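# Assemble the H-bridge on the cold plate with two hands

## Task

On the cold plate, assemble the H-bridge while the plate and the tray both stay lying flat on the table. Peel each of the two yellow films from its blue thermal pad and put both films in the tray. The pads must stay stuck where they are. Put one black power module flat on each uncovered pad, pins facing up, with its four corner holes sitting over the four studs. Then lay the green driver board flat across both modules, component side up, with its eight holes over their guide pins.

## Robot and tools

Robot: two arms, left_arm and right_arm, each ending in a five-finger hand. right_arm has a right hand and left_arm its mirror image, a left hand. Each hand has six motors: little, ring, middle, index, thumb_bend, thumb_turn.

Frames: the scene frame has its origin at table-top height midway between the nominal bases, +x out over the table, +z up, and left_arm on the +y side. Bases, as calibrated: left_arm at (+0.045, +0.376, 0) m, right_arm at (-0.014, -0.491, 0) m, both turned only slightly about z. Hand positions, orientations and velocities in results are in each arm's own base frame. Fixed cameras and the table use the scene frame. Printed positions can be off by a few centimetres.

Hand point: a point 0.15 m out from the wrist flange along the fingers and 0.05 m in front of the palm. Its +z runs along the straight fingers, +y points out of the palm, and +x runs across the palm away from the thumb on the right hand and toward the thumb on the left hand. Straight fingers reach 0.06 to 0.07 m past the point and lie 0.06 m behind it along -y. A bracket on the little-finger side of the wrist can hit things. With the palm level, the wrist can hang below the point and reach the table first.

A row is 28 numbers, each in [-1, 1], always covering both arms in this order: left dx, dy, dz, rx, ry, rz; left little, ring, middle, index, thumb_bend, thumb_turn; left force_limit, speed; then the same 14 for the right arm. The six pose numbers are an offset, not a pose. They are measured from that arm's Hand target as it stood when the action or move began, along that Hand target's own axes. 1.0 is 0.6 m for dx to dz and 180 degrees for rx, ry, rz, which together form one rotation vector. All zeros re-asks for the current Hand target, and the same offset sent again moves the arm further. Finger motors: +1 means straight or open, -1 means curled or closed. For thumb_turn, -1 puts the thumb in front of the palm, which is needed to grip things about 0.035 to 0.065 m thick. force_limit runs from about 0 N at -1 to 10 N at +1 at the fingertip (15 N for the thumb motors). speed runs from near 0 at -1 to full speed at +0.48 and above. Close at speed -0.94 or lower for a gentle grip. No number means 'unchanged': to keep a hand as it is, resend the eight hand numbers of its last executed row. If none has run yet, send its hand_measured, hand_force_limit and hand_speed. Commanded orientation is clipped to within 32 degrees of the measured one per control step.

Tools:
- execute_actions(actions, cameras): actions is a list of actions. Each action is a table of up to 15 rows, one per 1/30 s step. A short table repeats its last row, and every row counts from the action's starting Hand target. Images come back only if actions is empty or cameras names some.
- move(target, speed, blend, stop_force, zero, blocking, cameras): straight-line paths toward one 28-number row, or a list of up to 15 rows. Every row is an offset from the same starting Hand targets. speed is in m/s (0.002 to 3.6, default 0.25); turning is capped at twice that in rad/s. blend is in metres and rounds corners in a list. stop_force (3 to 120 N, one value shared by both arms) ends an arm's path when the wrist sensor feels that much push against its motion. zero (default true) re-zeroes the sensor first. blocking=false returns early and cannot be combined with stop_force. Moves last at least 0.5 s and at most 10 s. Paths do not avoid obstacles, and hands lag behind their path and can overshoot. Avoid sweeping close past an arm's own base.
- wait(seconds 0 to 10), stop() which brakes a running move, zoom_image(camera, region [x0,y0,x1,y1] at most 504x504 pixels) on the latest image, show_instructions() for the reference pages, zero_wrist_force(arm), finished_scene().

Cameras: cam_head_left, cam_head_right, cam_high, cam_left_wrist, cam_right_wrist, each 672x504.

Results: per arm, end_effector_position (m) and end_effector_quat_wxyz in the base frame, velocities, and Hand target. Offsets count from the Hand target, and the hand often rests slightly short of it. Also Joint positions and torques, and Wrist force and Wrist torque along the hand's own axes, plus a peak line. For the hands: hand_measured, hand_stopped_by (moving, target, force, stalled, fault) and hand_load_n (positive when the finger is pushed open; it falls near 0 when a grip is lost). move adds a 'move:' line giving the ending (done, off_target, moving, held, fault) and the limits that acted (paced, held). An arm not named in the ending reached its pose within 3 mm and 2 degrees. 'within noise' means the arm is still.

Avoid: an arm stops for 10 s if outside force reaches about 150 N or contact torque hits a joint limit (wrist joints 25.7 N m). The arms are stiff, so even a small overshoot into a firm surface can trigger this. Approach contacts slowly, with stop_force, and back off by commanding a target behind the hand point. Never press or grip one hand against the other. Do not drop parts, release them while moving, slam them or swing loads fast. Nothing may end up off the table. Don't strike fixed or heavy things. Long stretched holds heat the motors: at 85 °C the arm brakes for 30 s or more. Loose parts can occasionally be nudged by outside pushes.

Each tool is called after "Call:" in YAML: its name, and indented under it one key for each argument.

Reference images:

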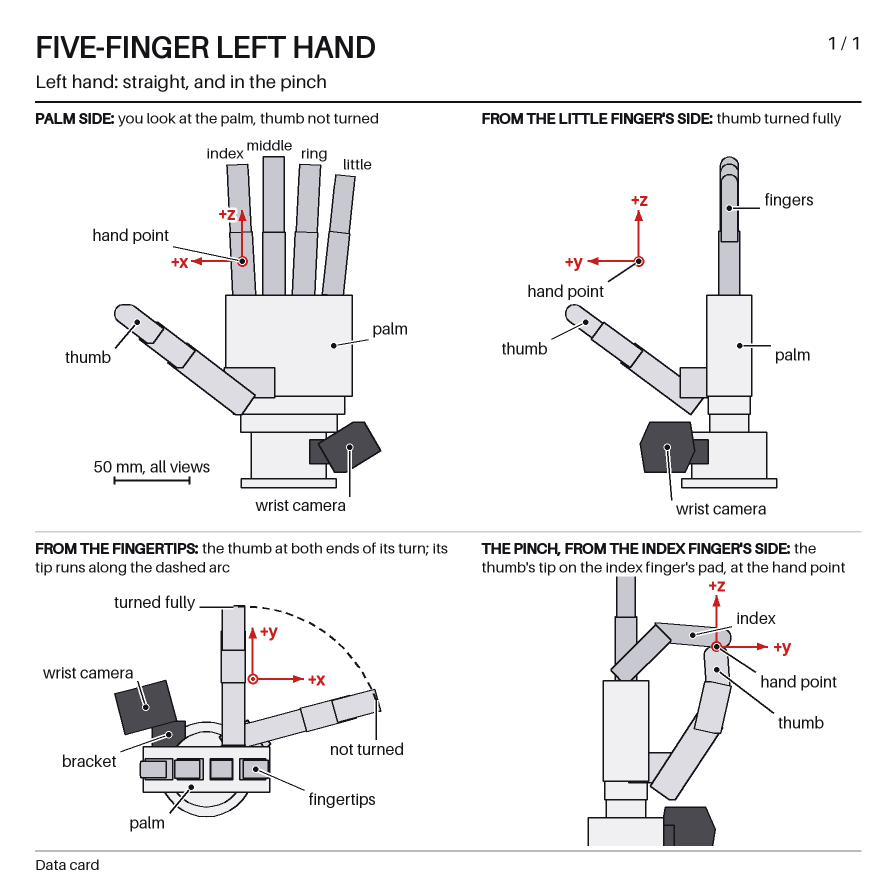

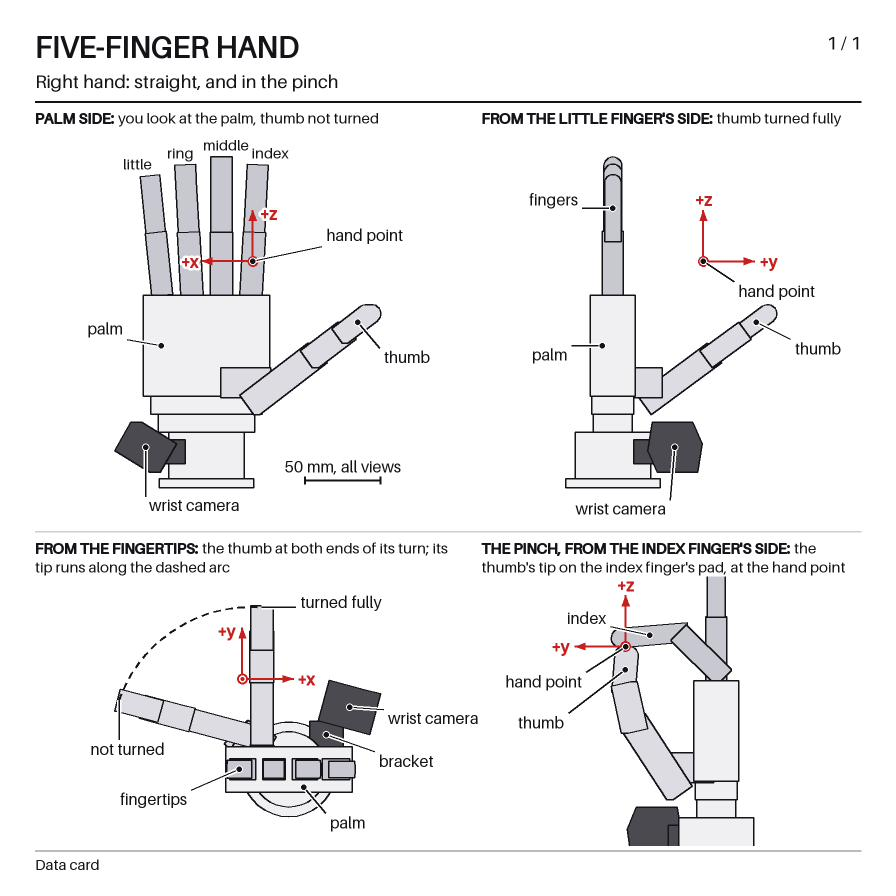

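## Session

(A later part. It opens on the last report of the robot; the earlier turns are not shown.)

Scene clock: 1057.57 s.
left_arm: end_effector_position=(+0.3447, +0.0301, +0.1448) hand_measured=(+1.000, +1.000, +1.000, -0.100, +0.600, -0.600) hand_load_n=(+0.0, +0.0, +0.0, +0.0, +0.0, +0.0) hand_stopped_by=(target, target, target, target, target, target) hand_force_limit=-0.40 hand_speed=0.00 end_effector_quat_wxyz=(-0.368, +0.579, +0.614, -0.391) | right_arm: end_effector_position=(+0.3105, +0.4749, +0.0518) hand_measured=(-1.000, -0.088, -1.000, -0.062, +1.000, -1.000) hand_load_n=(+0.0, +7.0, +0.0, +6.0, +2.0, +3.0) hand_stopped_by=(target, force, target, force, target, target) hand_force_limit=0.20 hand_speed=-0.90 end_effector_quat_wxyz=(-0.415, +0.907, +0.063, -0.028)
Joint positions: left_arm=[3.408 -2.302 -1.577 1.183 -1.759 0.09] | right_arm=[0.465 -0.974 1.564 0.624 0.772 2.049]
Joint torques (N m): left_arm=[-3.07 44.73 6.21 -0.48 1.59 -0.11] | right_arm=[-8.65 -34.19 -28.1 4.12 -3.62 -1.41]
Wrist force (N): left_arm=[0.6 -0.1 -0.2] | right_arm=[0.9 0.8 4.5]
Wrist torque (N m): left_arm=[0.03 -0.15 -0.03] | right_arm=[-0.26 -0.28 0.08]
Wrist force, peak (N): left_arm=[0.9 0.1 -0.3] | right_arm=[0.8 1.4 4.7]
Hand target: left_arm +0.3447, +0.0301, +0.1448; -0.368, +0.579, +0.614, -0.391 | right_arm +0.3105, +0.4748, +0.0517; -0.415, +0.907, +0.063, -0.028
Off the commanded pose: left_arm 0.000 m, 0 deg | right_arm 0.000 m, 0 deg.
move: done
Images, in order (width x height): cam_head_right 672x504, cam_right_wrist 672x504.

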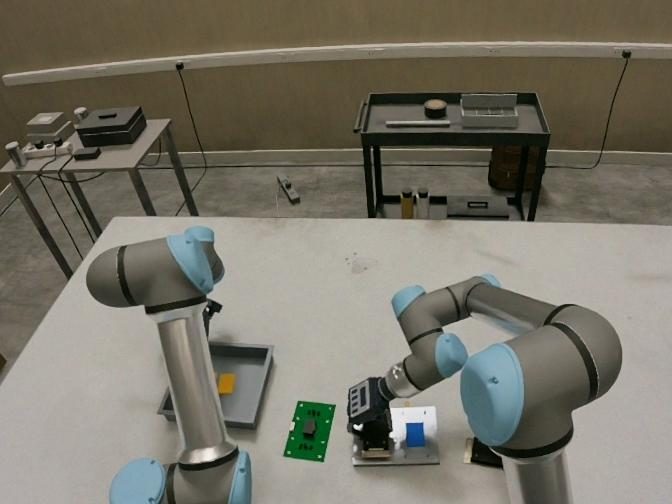

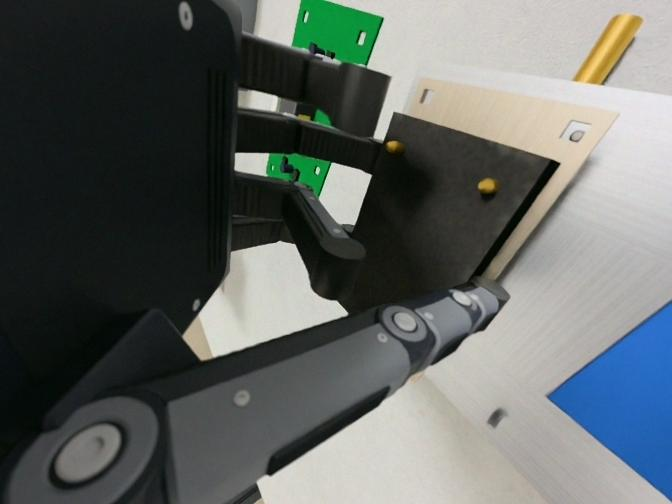

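Call:
move:
  target: [0,0,0,0,0,0,1,1,1,-0.1,0.6,-0.6,-0.4,0, 0.0002,0.00345,0.0036,0,0,0,-1,-0.3,-1,-0.3,1,-1,0.2,-0.9]
  speed: 0.01
  stop_force: 3
  cameras: ["cam_right_wrist"]

Call:
zoom_image:
  camera: "cam_right_wrist"
  region: [550, 105, 610, 155]

Scene clock: 1088.63 s.
left_arm: end_effector_position=(+0.3447, +0.0301, +0.1448) hand_measured=(+1.000, +1.000, +1.000, -0.100, +0.600, -0.600) hand_load_n=(+0.0, +0.0, +0.0, +0.0, +0.0, +0.0) hand_stopped_by=(target, target, target, target, target, target) hand_force_limit=-0.40 hand_speed=0.00 end_effector_quat_wxyz=(-0.368, +0.579, +0.614, -0.391) | right_arm: end_effector_position=(+0.3106, +0.4751, +0.0488) hand_measured=(-1.000, -0.088, -1.000, -0.062, +1.000, -1.000) hand_load_n=(+0.0, +7.0, +0.0, +6.0, +2.0, +3.0) hand_stopped_by=(target, force, target, force, target, target) hand_force_limit=0.20 hand_speed=-0.90 end_effector_quat_wxyz=(-0.415, +0.907, +0.063, -0.028)
Joint positions: left_arm=[3.408 -2.302 -1.577 1.183 -1.759 0.09] | right_arm=[0.466 -0.969 1.566 0.618 0.772 2.049]
Joint torques (N m): left_arm=[-4.12 45.92 6.19 -0.1 1.63 0.02] | right_arm=[10.73 -34.96 -6.77 -0.31 0.87 1.19]
Wrist force (N): left_arm=[0.4 -0.1 -0.2] | right_arm=[0.7 1.1 4.3]
Wrist torque (N m): left_arm=[0.02 -0.13 -0.04] | right_arm=[-0.20 -0.23 0.02]
Wrist force, peak (N): left_arm=[1.0 0.1 -0.4] | right_arm=[0.5 1.7 4.9]
Hand target: left_arm +0.3447, +0.0301, +0.1448; -0.368, +0.579, +0.614, -0.391 | right_arm +0.3106, +0.4751, +0.0488; -0.415, +0.907, +0.063, -0.028
Off the commanded pose: left_arm 0.000 m, 0 deg | right_arm 0.000 m, 0 deg.
move: done
Images, in order (width x height): cam_right_wrist 672x504.

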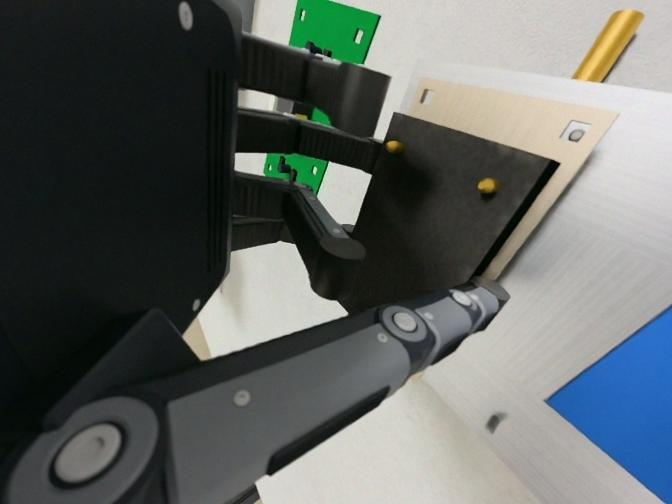

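Scaled by 8.400 from the camera's 672x504 image, which has a finer 960x720 frame.

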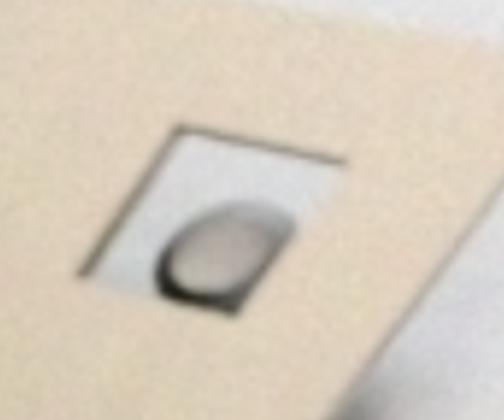

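Call:
move:
  target: [0,0,0,0,0,0,1,1,1,-0.1,0.6,-0.6,-0.4,0, -0.0004,0.00523,0.00413,0,0,0,-1,-0.3,-1,-0.3,1,-1,0.2,-0.9]
  speed: 0.008
  stop_force: 3
  cameras: ["cam_right_wrist","cam_head_right"]

Call:
zoom_image:
  camera: "cam_right_wrist"
  region: [550, 105, 610, 155]

Call:
zoom_image:
  camera: "cam_head_right"
  region: [350, 435, 398, 471]

Call:
zoom_image:
  camera: "cam_right_wrist"
  region: [400, 70, 460, 120]

Scene clock: 1105.83 s.
left_arm: end_effector_position=(+0.3447, +0.0301, +0.1448) hand_measured=(+1.000, +1.000, +1.000, -0.100, +0.600, -0.600) hand_load_n=(+0.0, +0.0, +0.0, +0.0, +0.0, +0.5) hand_stopped_by=(target, target, target, target, target, target) hand_force_limit=-0.40 hand_speed=0.00 end_effector_quat_wxyz=(-0.368, +0.579, +0.614, -0.391) | right_arm: end_effector_position=(+0.3104, +0.4749, +0.0448) hand_measured=(-1.000, -0.088, -1.000, -0.062, +1.000, -1.000) hand_load_n=(+0.0, +7.0, +0.5, +6.0, +2.0, +3.0) hand_stopped_by=(target, force, target, force, target, target) hand_force_limit=0.20 hand_speed=-0.90 end_effector_quat_wxyz=(-0.415, +0.907, +0.063, -0.028)
Joint positions: left_arm=[3.408 -2.302 -1.577 1.183 -1.759 0.09] | right_arm=[0.465 -0.965 1.57 0.609 0.772 2.049]
Joint torques (N m): left_arm=[-3.66 44.89 6.36 -0.38 1.46 0.2] | right_arm=[-9.16 -34.22 -6.85 -0.35 -3.49 -1.44]
Wrist force (N): left_arm=[0.5 0.2 -0.2] | right_arm=[0.8 1.1 4.5]
Wrist torque (N m): left_arm=[0.06 -0.13 -0.04] | right_arm=[-0.21 -0.25 0.04]
Wrist force, peak (N): left_arm=[0.9 0.1 -0.4] | right_arm=[0.6 1.3 4.9]
Hand target: left_arm +0.3447, +0.0301, +0.1448; -0.368, +0.579, +0.614, -0.391 | right_arm +0.3104, +0.4749, +0.0448; -0.415, +0.907, +0.063, -0.028
Off the commanded pose: left_arm 0.000 m, 0 deg | right_arm 0.000 m, 0 deg.
move: done
Images, in order (width x height): cam_head_right 672x504, cam_right_wrist 672x504.

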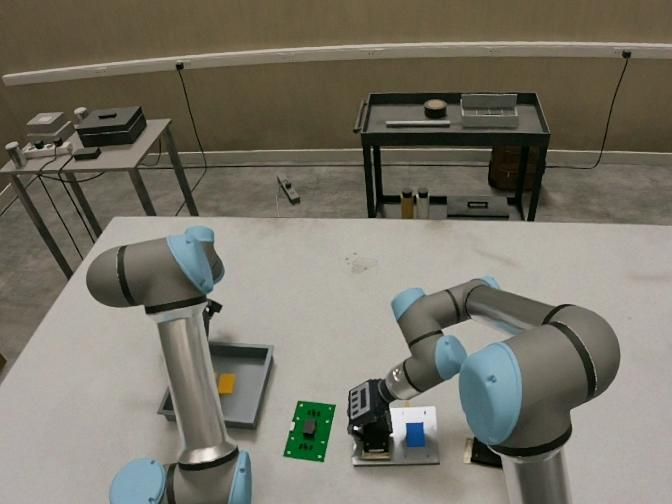

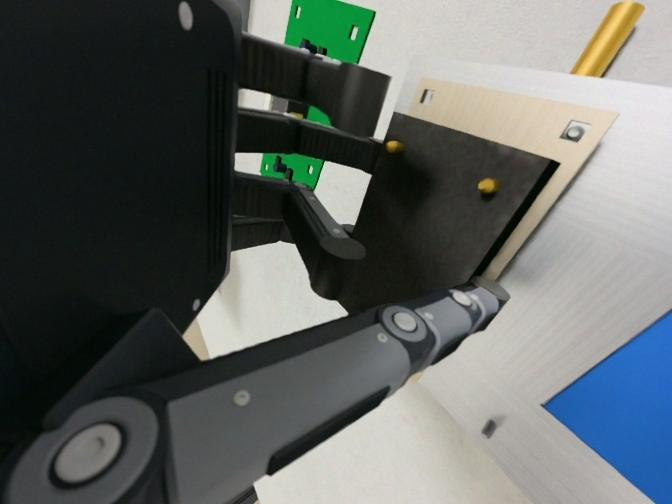

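Scaled by 8.400 from the camera's 672x504 image, which has a finer 960x720 frame.

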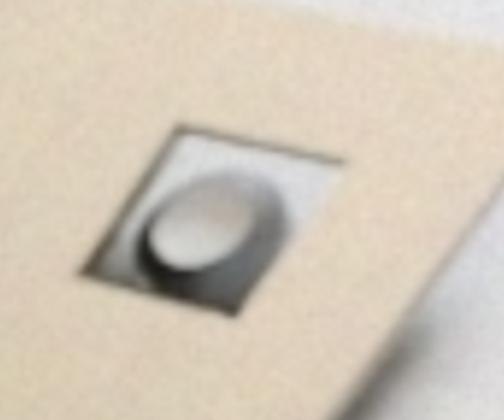

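Scaled by 10.500 from the camera's 672x504 image, which has a finer 960x720 frame.

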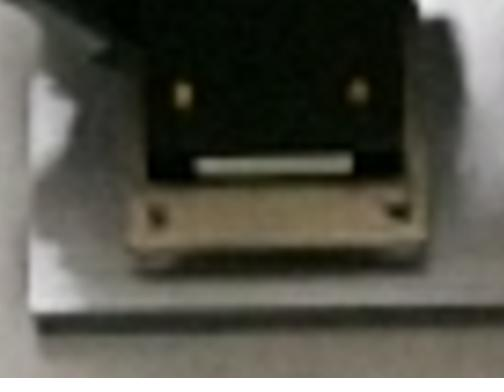

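Scaled by 8.400 from the camera's 672x504 image, which has a finer 960x720 frame.

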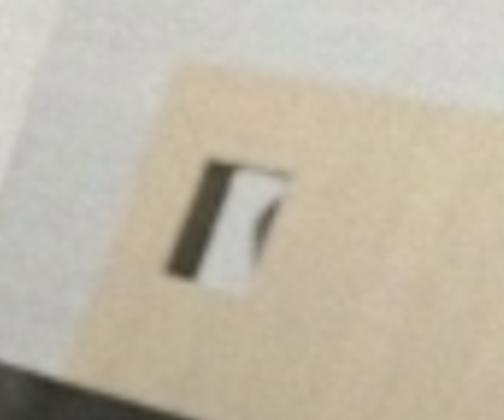

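Call:
zoom_image:
  camera: "cam_right_wrist"
  region: [555, 112, 597, 147]

Call:
zoom_image:
  camera: "cam_right_wrist"
  region: [410, 80, 445, 110]

Scaled by 12.000 from the camera's 672x504 image, which has a finer 960x720 frame.

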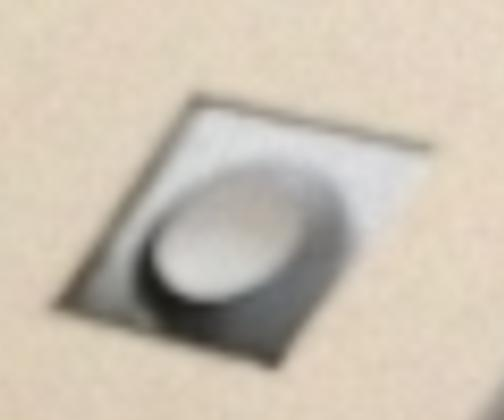

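Scaled by 14.400 from the camera's 672x504 image, which has a finer 960x720 frame.

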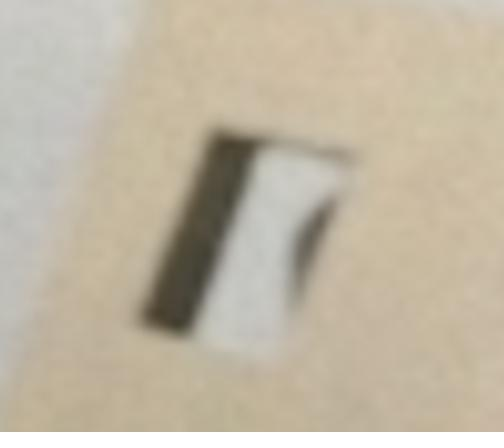

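Call:
move:
  target: [0,0,0,0,0,0,1,1,1,-0.1,0.6,-0.6,-0.4,0, 0,0.00252,0.00218,0,0,0,-1,-0.3,-1,-0.3,1,-1,0.2,-0.9]
  speed: 0.008
  stop_force: 3
  cameras: ["cam_right_wrist"]

Call:
zoom_image:
  camera: "cam_right_wrist"
  region: [555, 112, 597, 147]

Call:
zoom_image:
  camera: "cam_right_wrist"
  region: [410, 80, 445, 110]

Scene clock: 1128.93 s.
left_arm: end_effector_position=(+0.3447, +0.0301, +0.1448) hand_measured=(+1.000, +1.000, +1.000, -0.100, +0.600, -0.600) hand_load_n=(+0.0, +0.0, +0.0, +0.0, +0.0, +0.0) hand_stopped_by=(target, target, target, target, target, target) hand_force_limit=-0.40 hand_speed=0.00 end_effector_quat_wxyz=(-0.368, +0.579, +0.614, -0.391) | right_arm: end_effector_position=(+0.3104, +0.4749, +0.0430) hand_measured=(-1.000, -0.088, -1.000, -0.062, +1.000, -1.000) hand_load_n=(+0.5, +7.5, +0.0, +5.0, +2.0, +1.5) hand_stopped_by=(target, force, target, force, target, target) hand_force_limit=0.20 hand_speed=-0.90 end_effector_quat_wxyz=(-0.415, +0.907, +0.063, -0.028)
Joint positions: left_arm=[3.408 -2.302 -1.577 1.183 -1.759 0.09] | right_arm=[0.465 -0.962 1.571 0.605 0.772 2.049]
Joint torques (N m): left_arm=[-3.4 45.47 6.41 -0.33 1.46 0.11] | right_arm=[-8.24 -45.04 -11.32 3.58 -2.72 -1.27]
Wrist force (N): left_arm=[0.7 0.1 -0.4] | right_arm=[1.9 -1.9 3.2]
Wrist torque (N m): left_arm=[0.06 -0.18 -0.02] | right_arm=[-0.30 -0.25 0.05]
Wrist force, peak (N): left_arm=[0.9 0.1 -0.4] | right_arm=[0.6 1.4 4.9]
Hand target: left_arm +0.3447, +0.0301, +0.1448; -0.368, +0.579, +0.614, -0.391 | right_arm +0.3104, +0.4749, +0.0430; -0.415, +0.907, +0.063, -0.028
Off the commanded pose: left_arm 0.000 m, 0 deg | right_arm 0.000 m, 0 deg.
move: contact (right_arm)
Images, in order (width x height): cam_right_wrist 672x504.

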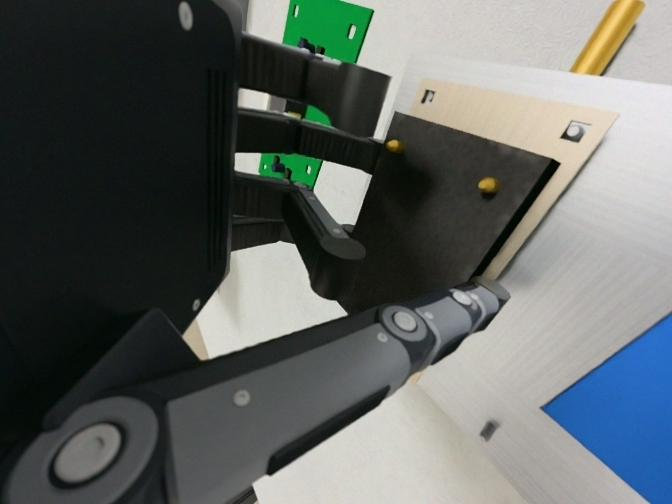

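Scaled by 12.000 from the camera's 672x504 image, which has a finer 960x720 frame.

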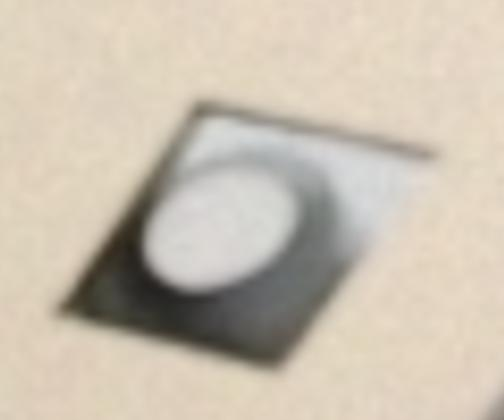

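Scaled by 14.400 from the camera's 672x504 image, which has a finer 960x720 frame.

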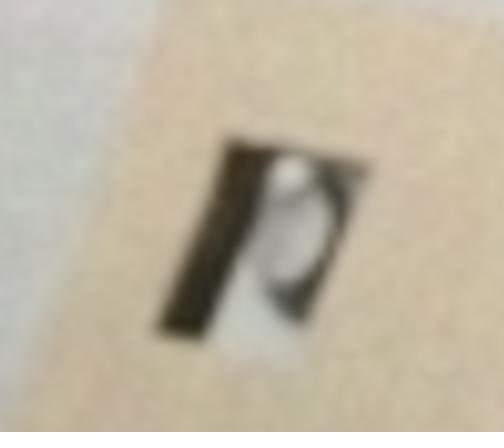

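Call:
move:
  target: [0,0,0,0,0,0,1,1,1,-0.1,0.6,-0.6,-0.4,0, 0.00097,-0.00327,0,0,0.00168,0.00145,-1,-0.3,-1,-0.3,1,-1,0.2,-0.9]
  speed: 0.01
  cameras: ["cam_right_wrist"]

Call:
zoom_image:
  camera: "cam_right_wrist"
  region: [555, 112, 597, 147]

Call:
zoom_image:
  camera: "cam_right_wrist"
  region: [410, 80, 445, 110]

Scene clock: 1148.97 s.
left_arm: end_effector_position=(+0.3447, +0.0301, +0.1448) hand_measured=(+1.000, +1.000, +1.000, -0.100, +0.600, -0.600) hand_load_n=(-0.5, +0.0, +0.0, +0.0, +0.0, +0.0) hand_stopped_by=(target, target, target, target, target, target) hand_force_limit=-0.40 hand_speed=0.00 end_effector_quat_wxyz=(-0.368, +0.579, +0.614, -0.391) | right_arm: end_effector_position=(+0.3107, +0.4762, +0.0445) hand_measured=(-1.000, -0.088, -1.000, -0.062, +1.000, -1.000) hand_load_n=(+0.0, +6.0, +0.0, +6.0, +1.5, +2.5) hand_stopped_by=(target, force, target, force, target, target) hand_force_limit=0.20 hand_speed=-0.90 end_effector_quat_wxyz=(-0.415, +0.907, +0.060, -0.027)
Joint positions: left_arm=[3.408 -2.302 -1.577 1.183 -1.759 0.09] | right_arm=[0.468 -0.966 1.57 0.601 0.775 2.061]
Joint torques (N m): left_arm=[-3.79 45.58 5.33 -0.3 1.64 0.16] | right_arm=[11.2 -52.85 -27.56 -0.22 1.01 1.4]
Wrist force (N): left_arm=[0.7 0.2 -0.2] | right_arm=[0.5 1.0 4.3]
Wrist torque (N m): left_arm=[0.06 -0.17 -0.03] | right_arm=[-0.21 -0.22 -0.08]
Wrist force, peak (N): left_arm=[0.9 0.2 -0.3] | right_arm=[1.8 -2.0 4.0]
Hand target: left_arm +0.3447, +0.0301, +0.1448; -0.368, +0.579, +0.614, -0.391 | right_arm +0.3108, +0.4763, +0.0445; -0.415, +0.907, +0.060, -0.027
Off the commanded pose: left_arm 0.000 m, 0 deg | right_arm 0.000 m, 0 deg.
move: done
Images, in order (width x height): cam_right_wrist 672x504.

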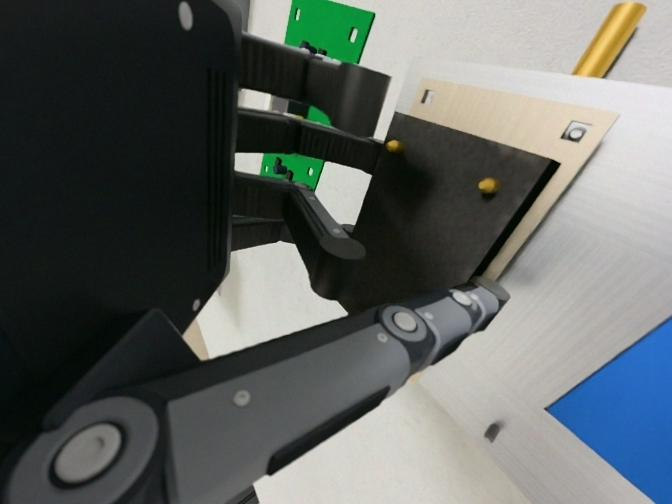

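Scaled by 12.000 from the camera's 672x504 image, which has a finer 960x720 frame.

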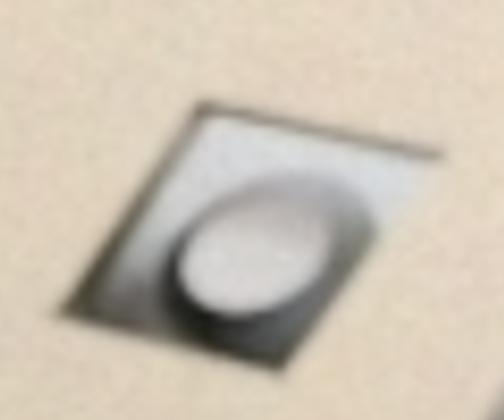

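Scaled by 14.400 from the camera's 672x504 image, which has a finer 960x720 frame.

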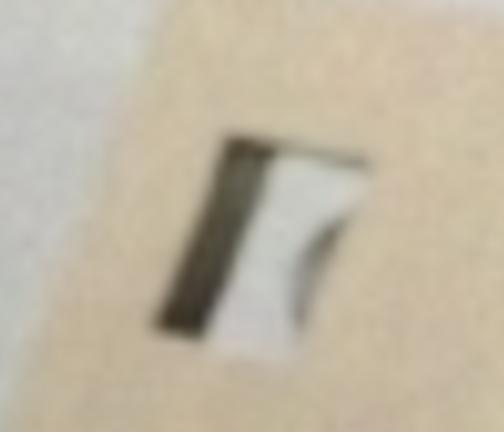

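Call:
move:
  target: [0,0,0,0,0,0,1,1,1,-0.1,0.6,-0.6,-0.4,0, 0.0002,0.0021,0.0027,0,0,0,-1,-0.3,-1,-0.3,1,-1,0.2,-0.9]
  speed: 0.006
  stop_force: 3
  cameras: ["cam_right_wrist"]

Call:
zoom_image:
  camera: "cam_right_wrist"
  region: [555, 112, 597, 147]

Call:
zoom_image:
  camera: "cam_right_wrist"
  region: [410, 80, 445, 110]

Scene clock: 1162.20 s.
left_arm: end_effector_position=(+0.3447, +0.0301, +0.1448) hand_measured=(+1.000, +1.000, +1.000, -0.100, +0.600, -0.600) hand_load_n=(+0.0, +0.0, +0.0, +0.0, +0.0, +0.0) hand_stopped_by=(target, target, target, target, target, target) hand_force_limit=-0.40 hand_speed=0.00 end_effector_quat_wxyz=(-0.368, +0.579, +0.614, -0.391) | right_arm: end_effector_position=(+0.3108, +0.4767, +0.0425) hand_measured=(-1.000, -0.088, -1.000, -0.062, +1.000, -1.000) hand_load_n=(+0.0, +6.5, +0.0, +6.0, +2.0, +2.5) hand_stopped_by=(target, force, target, force, target, target) hand_force_limit=0.20 hand_speed=-0.90 end_effector_quat_wxyz=(-0.415, +0.907, +0.060, -0.027)
Joint positions: left_arm=[3.408 -2.302 -1.577 1.183 -1.759 0.09] | right_arm=[0.469 -0.962 1.57 0.597 0.776 2.062]
Joint torques (N m): left_arm=[-4.27 44.31 5.55 -0.24 1.63 0.18] | right_arm=[10.3 -34.71 -6.97 -0.37 0.93 1.27]
Wrist force (N): left_arm=[0.6 0.1 -0.2] | right_arm=[0.8 0.9 4.6]
Wrist torque (N m): left_arm=[0.04 -0.16 -0.03] | right_arm=[-0.26 -0.26 -0.07]
Wrist force, peak (N): left_arm=[1.0 0.1 -0.1] | right_arm=[0.5 1.3 5.0]
Hand target: left_arm +0.3447, +0.0301, +0.1448; -0.368, +0.579, +0.614, -0.391 | right_arm +0.3108, +0.4767, +0.0425; -0.415, +0.907, +0.060, -0.027
Off the commanded pose: left_arm 0.000 m, 0 deg | right_arm 0.000 m, 0 deg.
move: done
Images, in order (width x height): cam_right_wrist 672x504.

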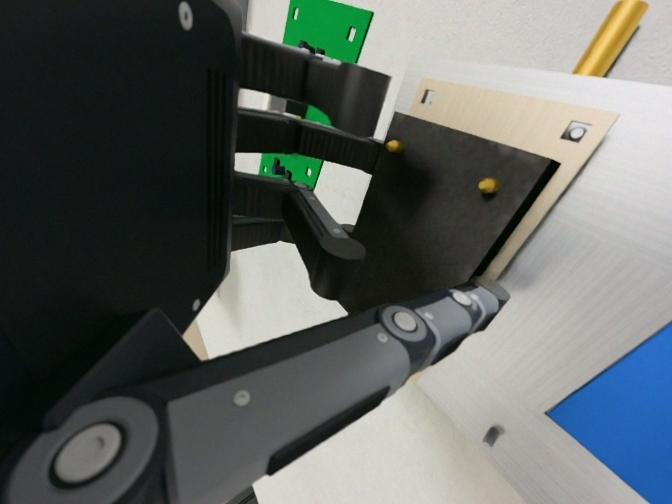

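Scaled by 12.000 from the camera's 672x504 image, which has a finer 960x720 frame.

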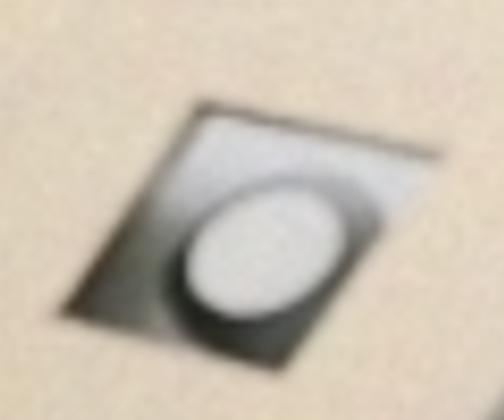

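Scaled by 14.400 from the camera's 672x504 image, which has a finer 960x720 frame.

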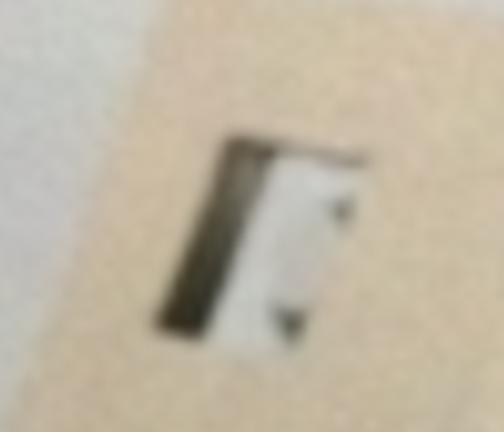

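Call:
move:
  target: [0,0,0,0,0,0,1,1,1,-0.1,0.6,-0.6,-0.4,0, 0.0003,0.0038,0.0032,0,0,0,-1,-0.3,-1,-0.3,1,-1,0.2,-0.9]
  speed: 0.006
  stop_force: 3
  cameras: ["cam_right_wrist","cam_head_right"]

Call:
zoom_image:
  camera: "cam_right_wrist"
  region: [555, 112, 597, 147]

Call:
zoom_image:
  camera: "cam_right_wrist"
  region: [410, 80, 445, 110]

Call:
zoom_image:
  camera: "cam_head_right"
  region: [350, 435, 398, 471]

Scene clock: 1174.20 s.
left_arm: end_effector_position=(+0.3447, +0.0301, +0.1448) hand_measured=(+1.000, +1.000, +1.000, -0.100, +0.600, -0.600) hand_load_n=(+0.0, +0.0, +0.0, +0.0, +0.0, +0.0) hand_stopped_by=(target, target, target, target, target, target) hand_force_limit=-0.40 hand_speed=0.00 end_effector_quat_wxyz=(-0.368, +0.579, +0.614, -0.391) | right_arm: end_effector_position=(+0.3110, +0.4767, +0.0395) hand_measured=(-1.000, -0.088, -1.000, -0.062, +1.000, -1.000) hand_load_n=(+0.0, +6.5, +0.0, +6.0, +2.0, +2.5) hand_stopped_by=(target, force, target, force, target, target) hand_force_limit=0.20 hand_speed=-0.90 end_effector_quat_wxyz=(-0.415, +0.907, +0.060, -0.027)
Joint positions: left_arm=[3.408 -2.302 -1.577 1.183 -1.759 0.09] | right_arm=[0.468 -0.958 1.572 0.591 0.776 2.062]
Joint torques (N m): left_arm=[-3.95 44.54 5.52 -0.33 1.5 0.18] | right_arm=[-9.21 -34.78 -6.64 -0.4 -3.48 -1.38]
Wrist force (N): left_arm=[0.7 0.2 -0.1] | right_arm=[0.8 1.1 5.1]
Wrist torque (N m): left_arm=[0.06 -0.16 -0.03] | right_arm=[-0.25 -0.26 -0.05]
Wrist force, peak (N): left_arm=[0.9 -0.2 -0.2] | right_arm=[0.8 1.1 5.1]
Hand target: left_arm +0.3447, +0.0301, +0.1448; -0.368, +0.579, +0.614, -0.391 | right_arm +0.3110, +0.4767, +0.0395; -0.415, +0.907, +0.060, -0.027
Off the commanded pose: left_arm 0.000 m, 0 deg | right_arm 0.000 m, 0 deg.
move: done
Images, in order (width x height): cam_head_right 672x504, cam_right_wrist 672x504.

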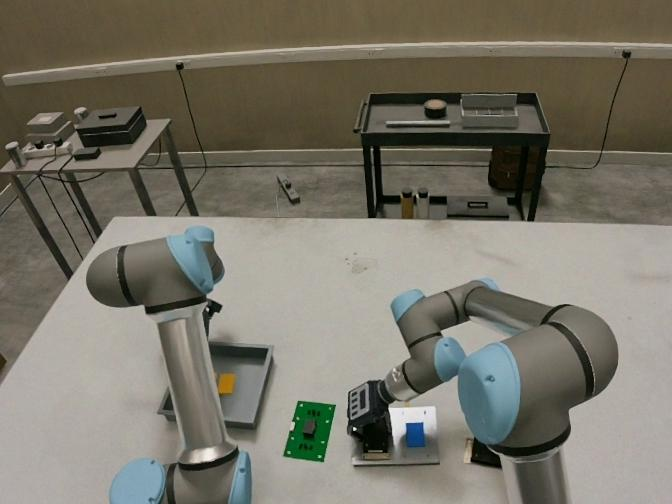

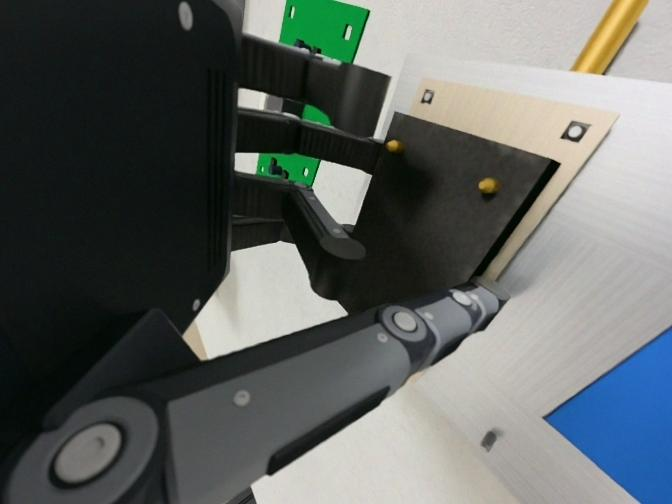

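Scaled by 12.000 from the camera's 672x504 image, which has a finer 960x720 frame.

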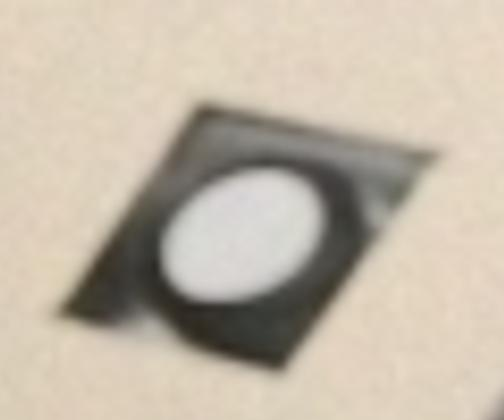

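Scaled by 14.400 from the camera's 672x504 image, which has a finer 960x720 frame.

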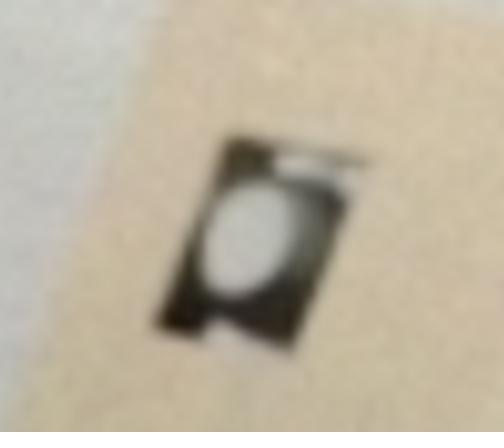

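Scaled by 10.500 from the camera's 672x504 image, which has a finer 960x720 frame.

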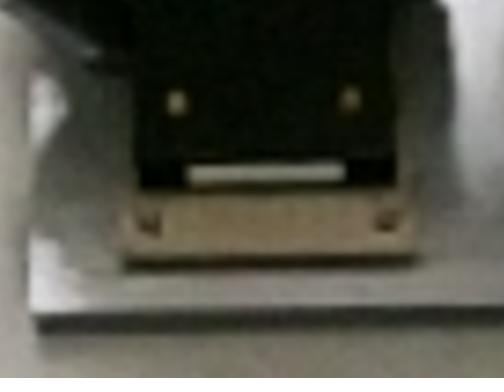

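Call:
move:
  target: [0,0,0,0,0,0,1,1,1,-0.1,0.6,-0.6,-0.4,0, 0,0.00767,0.0064,0,0,0,-1,-0.3,-1,-0.3,1,-1,0.2,-0.9]
  speed: 0.008
  stop_force: 4
  cameras: ["cam_right_wrist","cam_head_right"]

Call:
zoom_image:
  camera: "cam_right_wrist"
  region: [400, 70, 640, 240]

Call:
zoom_image:
  camera: "cam_head_right"
  region: [350, 435, 398, 471]

Scene clock: 1182.63 s.
left_arm: end_effector_position=(+0.3447, +0.0301, +0.1448) hand_measured=(+1.000, +1.000, +1.000, -0.100, +0.600, -0.600) hand_load_n=(+0.0, +0.0, +0.0, +0.0, +0.0, +0.5) hand_stopped_by=(target, target, target, target, target, target) hand_force_limit=-0.40 hand_speed=0.00 end_effector_quat_wxyz=(-0.368, +0.579, +0.614, -0.391) | right_arm: end_effector_position=(+0.3110, +0.4766, +0.0354) hand_measured=(-1.000, -0.088, -1.000, -0.062, +1.000, -1.000) hand_load_n=(+0.0, +5.5, +0.5, +5.5, +2.0, +2.5) hand_stopped_by=(target, force, target, force, target, target) hand_force_limit=0.20 hand_speed=-0.90 end_effector_quat_wxyz=(-0.415, +0.907, +0.060, -0.027)
Joint positions: left_arm=[3.408 -2.302 -1.577 1.183 -1.759 0.09] | right_arm=[0.468 -0.953 1.575 0.583 0.776 2.062]
Joint torques (N m): left_arm=[-4.42 44.93 5.72 -0.24 1.42 0.12] | right_arm=[-3.59 -49.85 -26.01 3.88 1.45 -0.68]
Wrist force (N): left_arm=[0.5 0.2 0.0] | right_arm=[0.8 -3.1 1.0]
Wrist torque (N m): left_arm=[0.06 -0.13 -0.04] | right_arm=[-0.37 -0.15 -0.14]
Wrist force, peak (N): left_arm=[0.9 0.1 -0.2] | right_arm=[1.3 -9.4 -3.5]
Hand target: left_arm +0.3447, +0.0301, +0.1448; -0.368, +0.579, +0.614, -0.391 | right_arm +0.3110, +0.4766, +0.0354; -0.415, +0.907, +0.060, -0.027 (not the last commanded pose)
Off the commanded pose: left_arm 0.000 m, 0 deg | right_arm 0.002 m, 0 deg.
move: contact (right_arm)
Images, in order (width x height): cam_head_right 672x504, cam_right_wrist 672x504.

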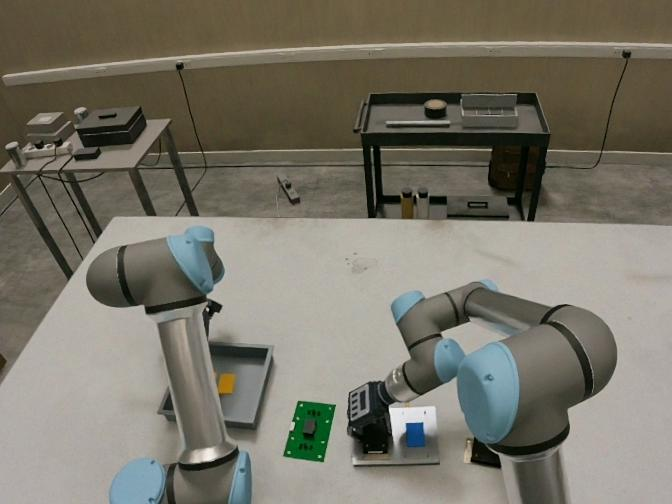

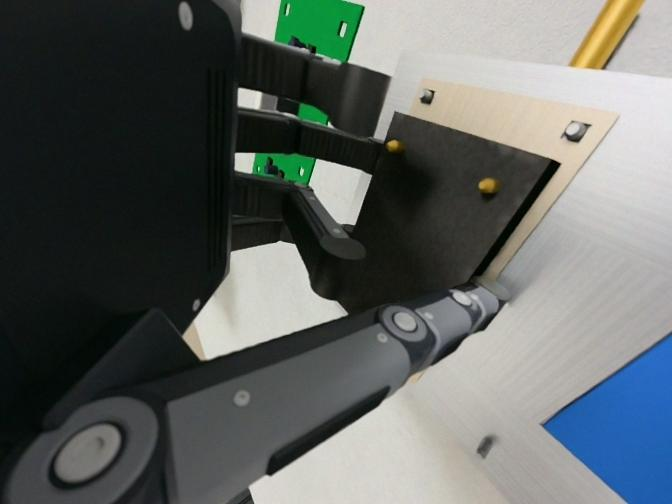

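Scaled by 2.100 from the camera's 672x504 image, which has a finer 960x720 frame.

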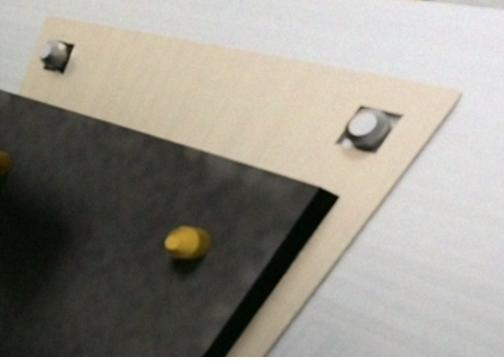

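Scaled by 10.500 from the camera's 672x504 image, which has a finer 960x720 frame.

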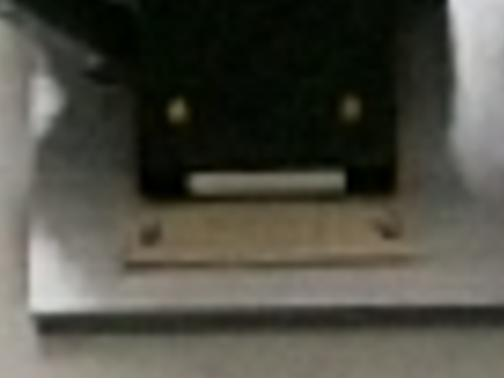

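Call:
zoom_image:
  camera: "cam_right_wrist"
  region: [555, 107, 597, 147]

Call:
zoom_image:
  camera: "cam_right_wrist"
  region: [410, 80, 445, 110]

Call:
zoom_image:
  camera: "cam_head_right"
  region: [350, 400, 446, 472]

Scaled by 12.000 from the camera's 672x504 image, which has a finer 960x720 frame.

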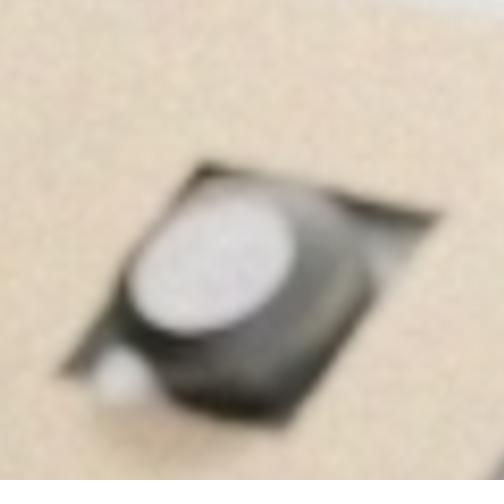

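Scaled by 14.400 from the camera's 672x504 image, which has a finer 960x720 frame.

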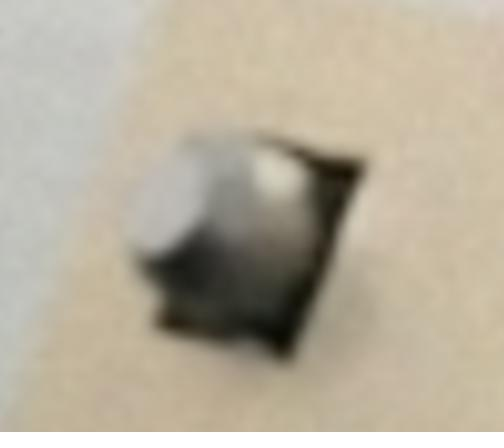

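Scaled by 5.250 from the camera's 672x504 image, which has a finer 960x720 frame.

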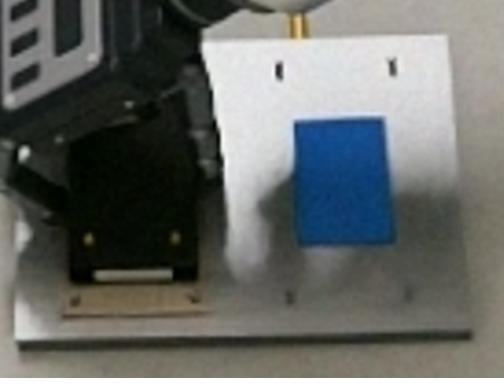

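Call:
move:
  target: [0,0,0,0,0,0,1,1,1,-0.1,0.6,-0.6,-0.4,0, 0,0.00252,0.00218,0,0,0,-1,-0.3,-1,-0.3,1,-1,0.2,-0.9]
  speed: 0.004
  stop_force: 5
  cameras: ["cam_right_wrist"]

Scene clock: 1198.10 s.
left_arm: end_effector_position=(+0.3447, +0.0301, +0.1448) hand_measured=(+1.000, +1.000, +1.000, -0.100, +0.600, -0.600) hand_load_n=(+0.0, +0.0, -0.5, +0.0, +0.0, +0.0) hand_stopped_by=(target, target, target, target, target, target) hand_force_limit=-0.40 hand_speed=0.00 end_effector_quat_wxyz=(-0.368, +0.579, +0.614, -0.391) | right_arm: end_effector_position=(+0.3111, +0.4767, +0.0352) hand_measured=(-1.000, -0.088, -1.000, -0.062, +1.000, -1.000) hand_load_n=(+0.5, +4.5, +0.0, +4.5, +2.5, +2.5) hand_stopped_by=(target, force, target, force, target, target) hand_force_limit=0.20 hand_speed=-0.90 end_effector_quat_wxyz=(-0.415, +0.907, +0.060, -0.027)
Joint positions: left_arm=[3.408 -2.302 -1.577 1.183 -1.759 0.09] | right_arm=[0.468 -0.952 1.575 0.582 0.776 2.062]
Joint torques (N m): left_arm=[-4.28 45.09 6 -0.32 1.49 0.31] | right_arm=[9.86 -47.71 -24.32 2.94 2.12 0.88]
Wrist force (N): left_arm=[0.6 0.3 0.0] | right_arm=[-1.2 -7.5 -3.7]
Wrist torque (N m): left_arm=[0.08 -0.15 -0.04] | right_arm=[-0.63 -0.08 -0.20]
Wrist force, peak (N): left_arm=[1.0 0.2 -0.3] | right_arm=[-1.4 -10.4 -5.2]
Hand target: left_arm +0.3447, +0.0301, +0.1448; -0.368, +0.579, +0.614, -0.391 | right_arm +0.3111, +0.4767, +0.0352; -0.415, +0.907, +0.060, -0.027 (not the last commanded pose)
Off the commanded pose: left_arm 0.000 m, 0 deg | right_arm 0.002 m, 0 deg.
move: contact (right_arm)
Images, in order (width x height): cam_right_wrist 672x504.

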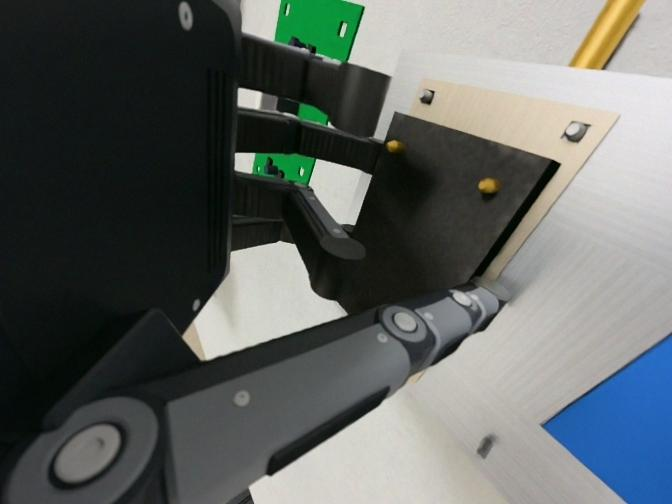

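Call:
move:
  target:
    - [0,0,0,0,0,0,1,1,1,-0.1,0.6,-0.6,-0.4,0, 0,-0.00076,-0.00065,0,0,0,-1,-0.3,-1,-0.3,1,-1,0.2,-0.9]
    - [0,0,0,0,0,0,1,1,1,-0.1,0.6,-0.6,-0.4,0, 0,-0.00076,-0.00065,0,0,0,-1,0.15,-1,0.15,1,-1,0.2,-0.8]
    - [0,0,0,0,0,0,1,1,1,-0.1,0.6,-0.6,-0.4,0, 0,0.00141,-0.00317,0,0,0,-1,0.15,-1,0.15,1,-1,0.2,-0.8]
  speed: 0.01
  cameras: ["cam_right_wrist"]

Scene clock: 1210.90 s.
left_arm: end_effector_position=(+0.3447, +0.0301, +0.1448) hand_measured=(+1.000, +1.000, +1.000, -0.100, +0.600, -0.600) hand_load_n=(-0.5, +0.0, +0.0, +0.0, +0.0, -0.5) hand_stopped_by=(target, target, target, target, target, target) hand_force_limit=-0.40 hand_speed=0.00 end_effector_quat_wxyz=(-0.368, +0.579, +0.614, -0.391) | right_arm: end_effector_position=(+0.3114, +0.4749, +0.0358) hand_measured=(-1.000, +0.150, -1.000, +0.150, +1.000, -1.000) hand_load_n=(+0.5, +0.0, +0.0, +0.0, +0.0, +0.0) hand_stopped_by=(target, target, target, target, target, target) hand_force_limit=0.20 hand_speed=-0.80 end_effector_quat_wxyz=(-0.415, +0.907, +0.060, -0.027)
Joint positions: left_arm=[3.408 -2.302 -1.577 1.183 -1.759 0.09] | right_arm=[0.465 -0.954 1.578 0.585 0.774 2.057]
Joint torques (N m): left_arm=[-3.22 45.41 6.32 -0.43 1.58 0.26] | right_arm=[-8.98 -51.07 -6.16 3.67 -3.49 -1.4]
Wrist force (N): left_arm=[0.6 0.0 -0.1] | right_arm=[0.5 -1.6 2.3]
Wrist torque (N m): left_arm=[0.03 -0.15 -0.03] | right_arm=[-0.33 -0.18 0.03]
Wrist force, peak (N): left_arm=[0.9 -0.1 -0.5] | right_arm=[-1.6 -7.5 -4.0]
Hand target: left_arm +0.3447, +0.0301, +0.1448; -0.368, +0.579, +0.614, -0.391 | right_arm +0.3114, +0.4747, +0.0358; -0.415, +0.907, +0.060, -0.027
Off the commanded pose: left_arm 0.000 m, 0 deg | right_arm 0.000 m, 0 deg.
move: done
Images, in order (width x height): cam_right_wrist 672x504.

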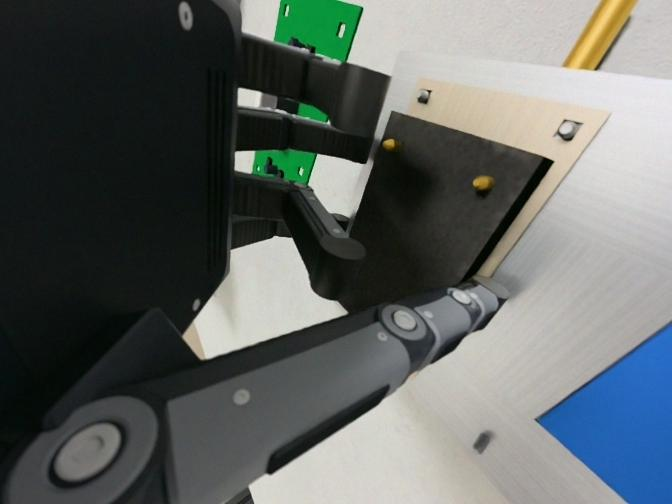

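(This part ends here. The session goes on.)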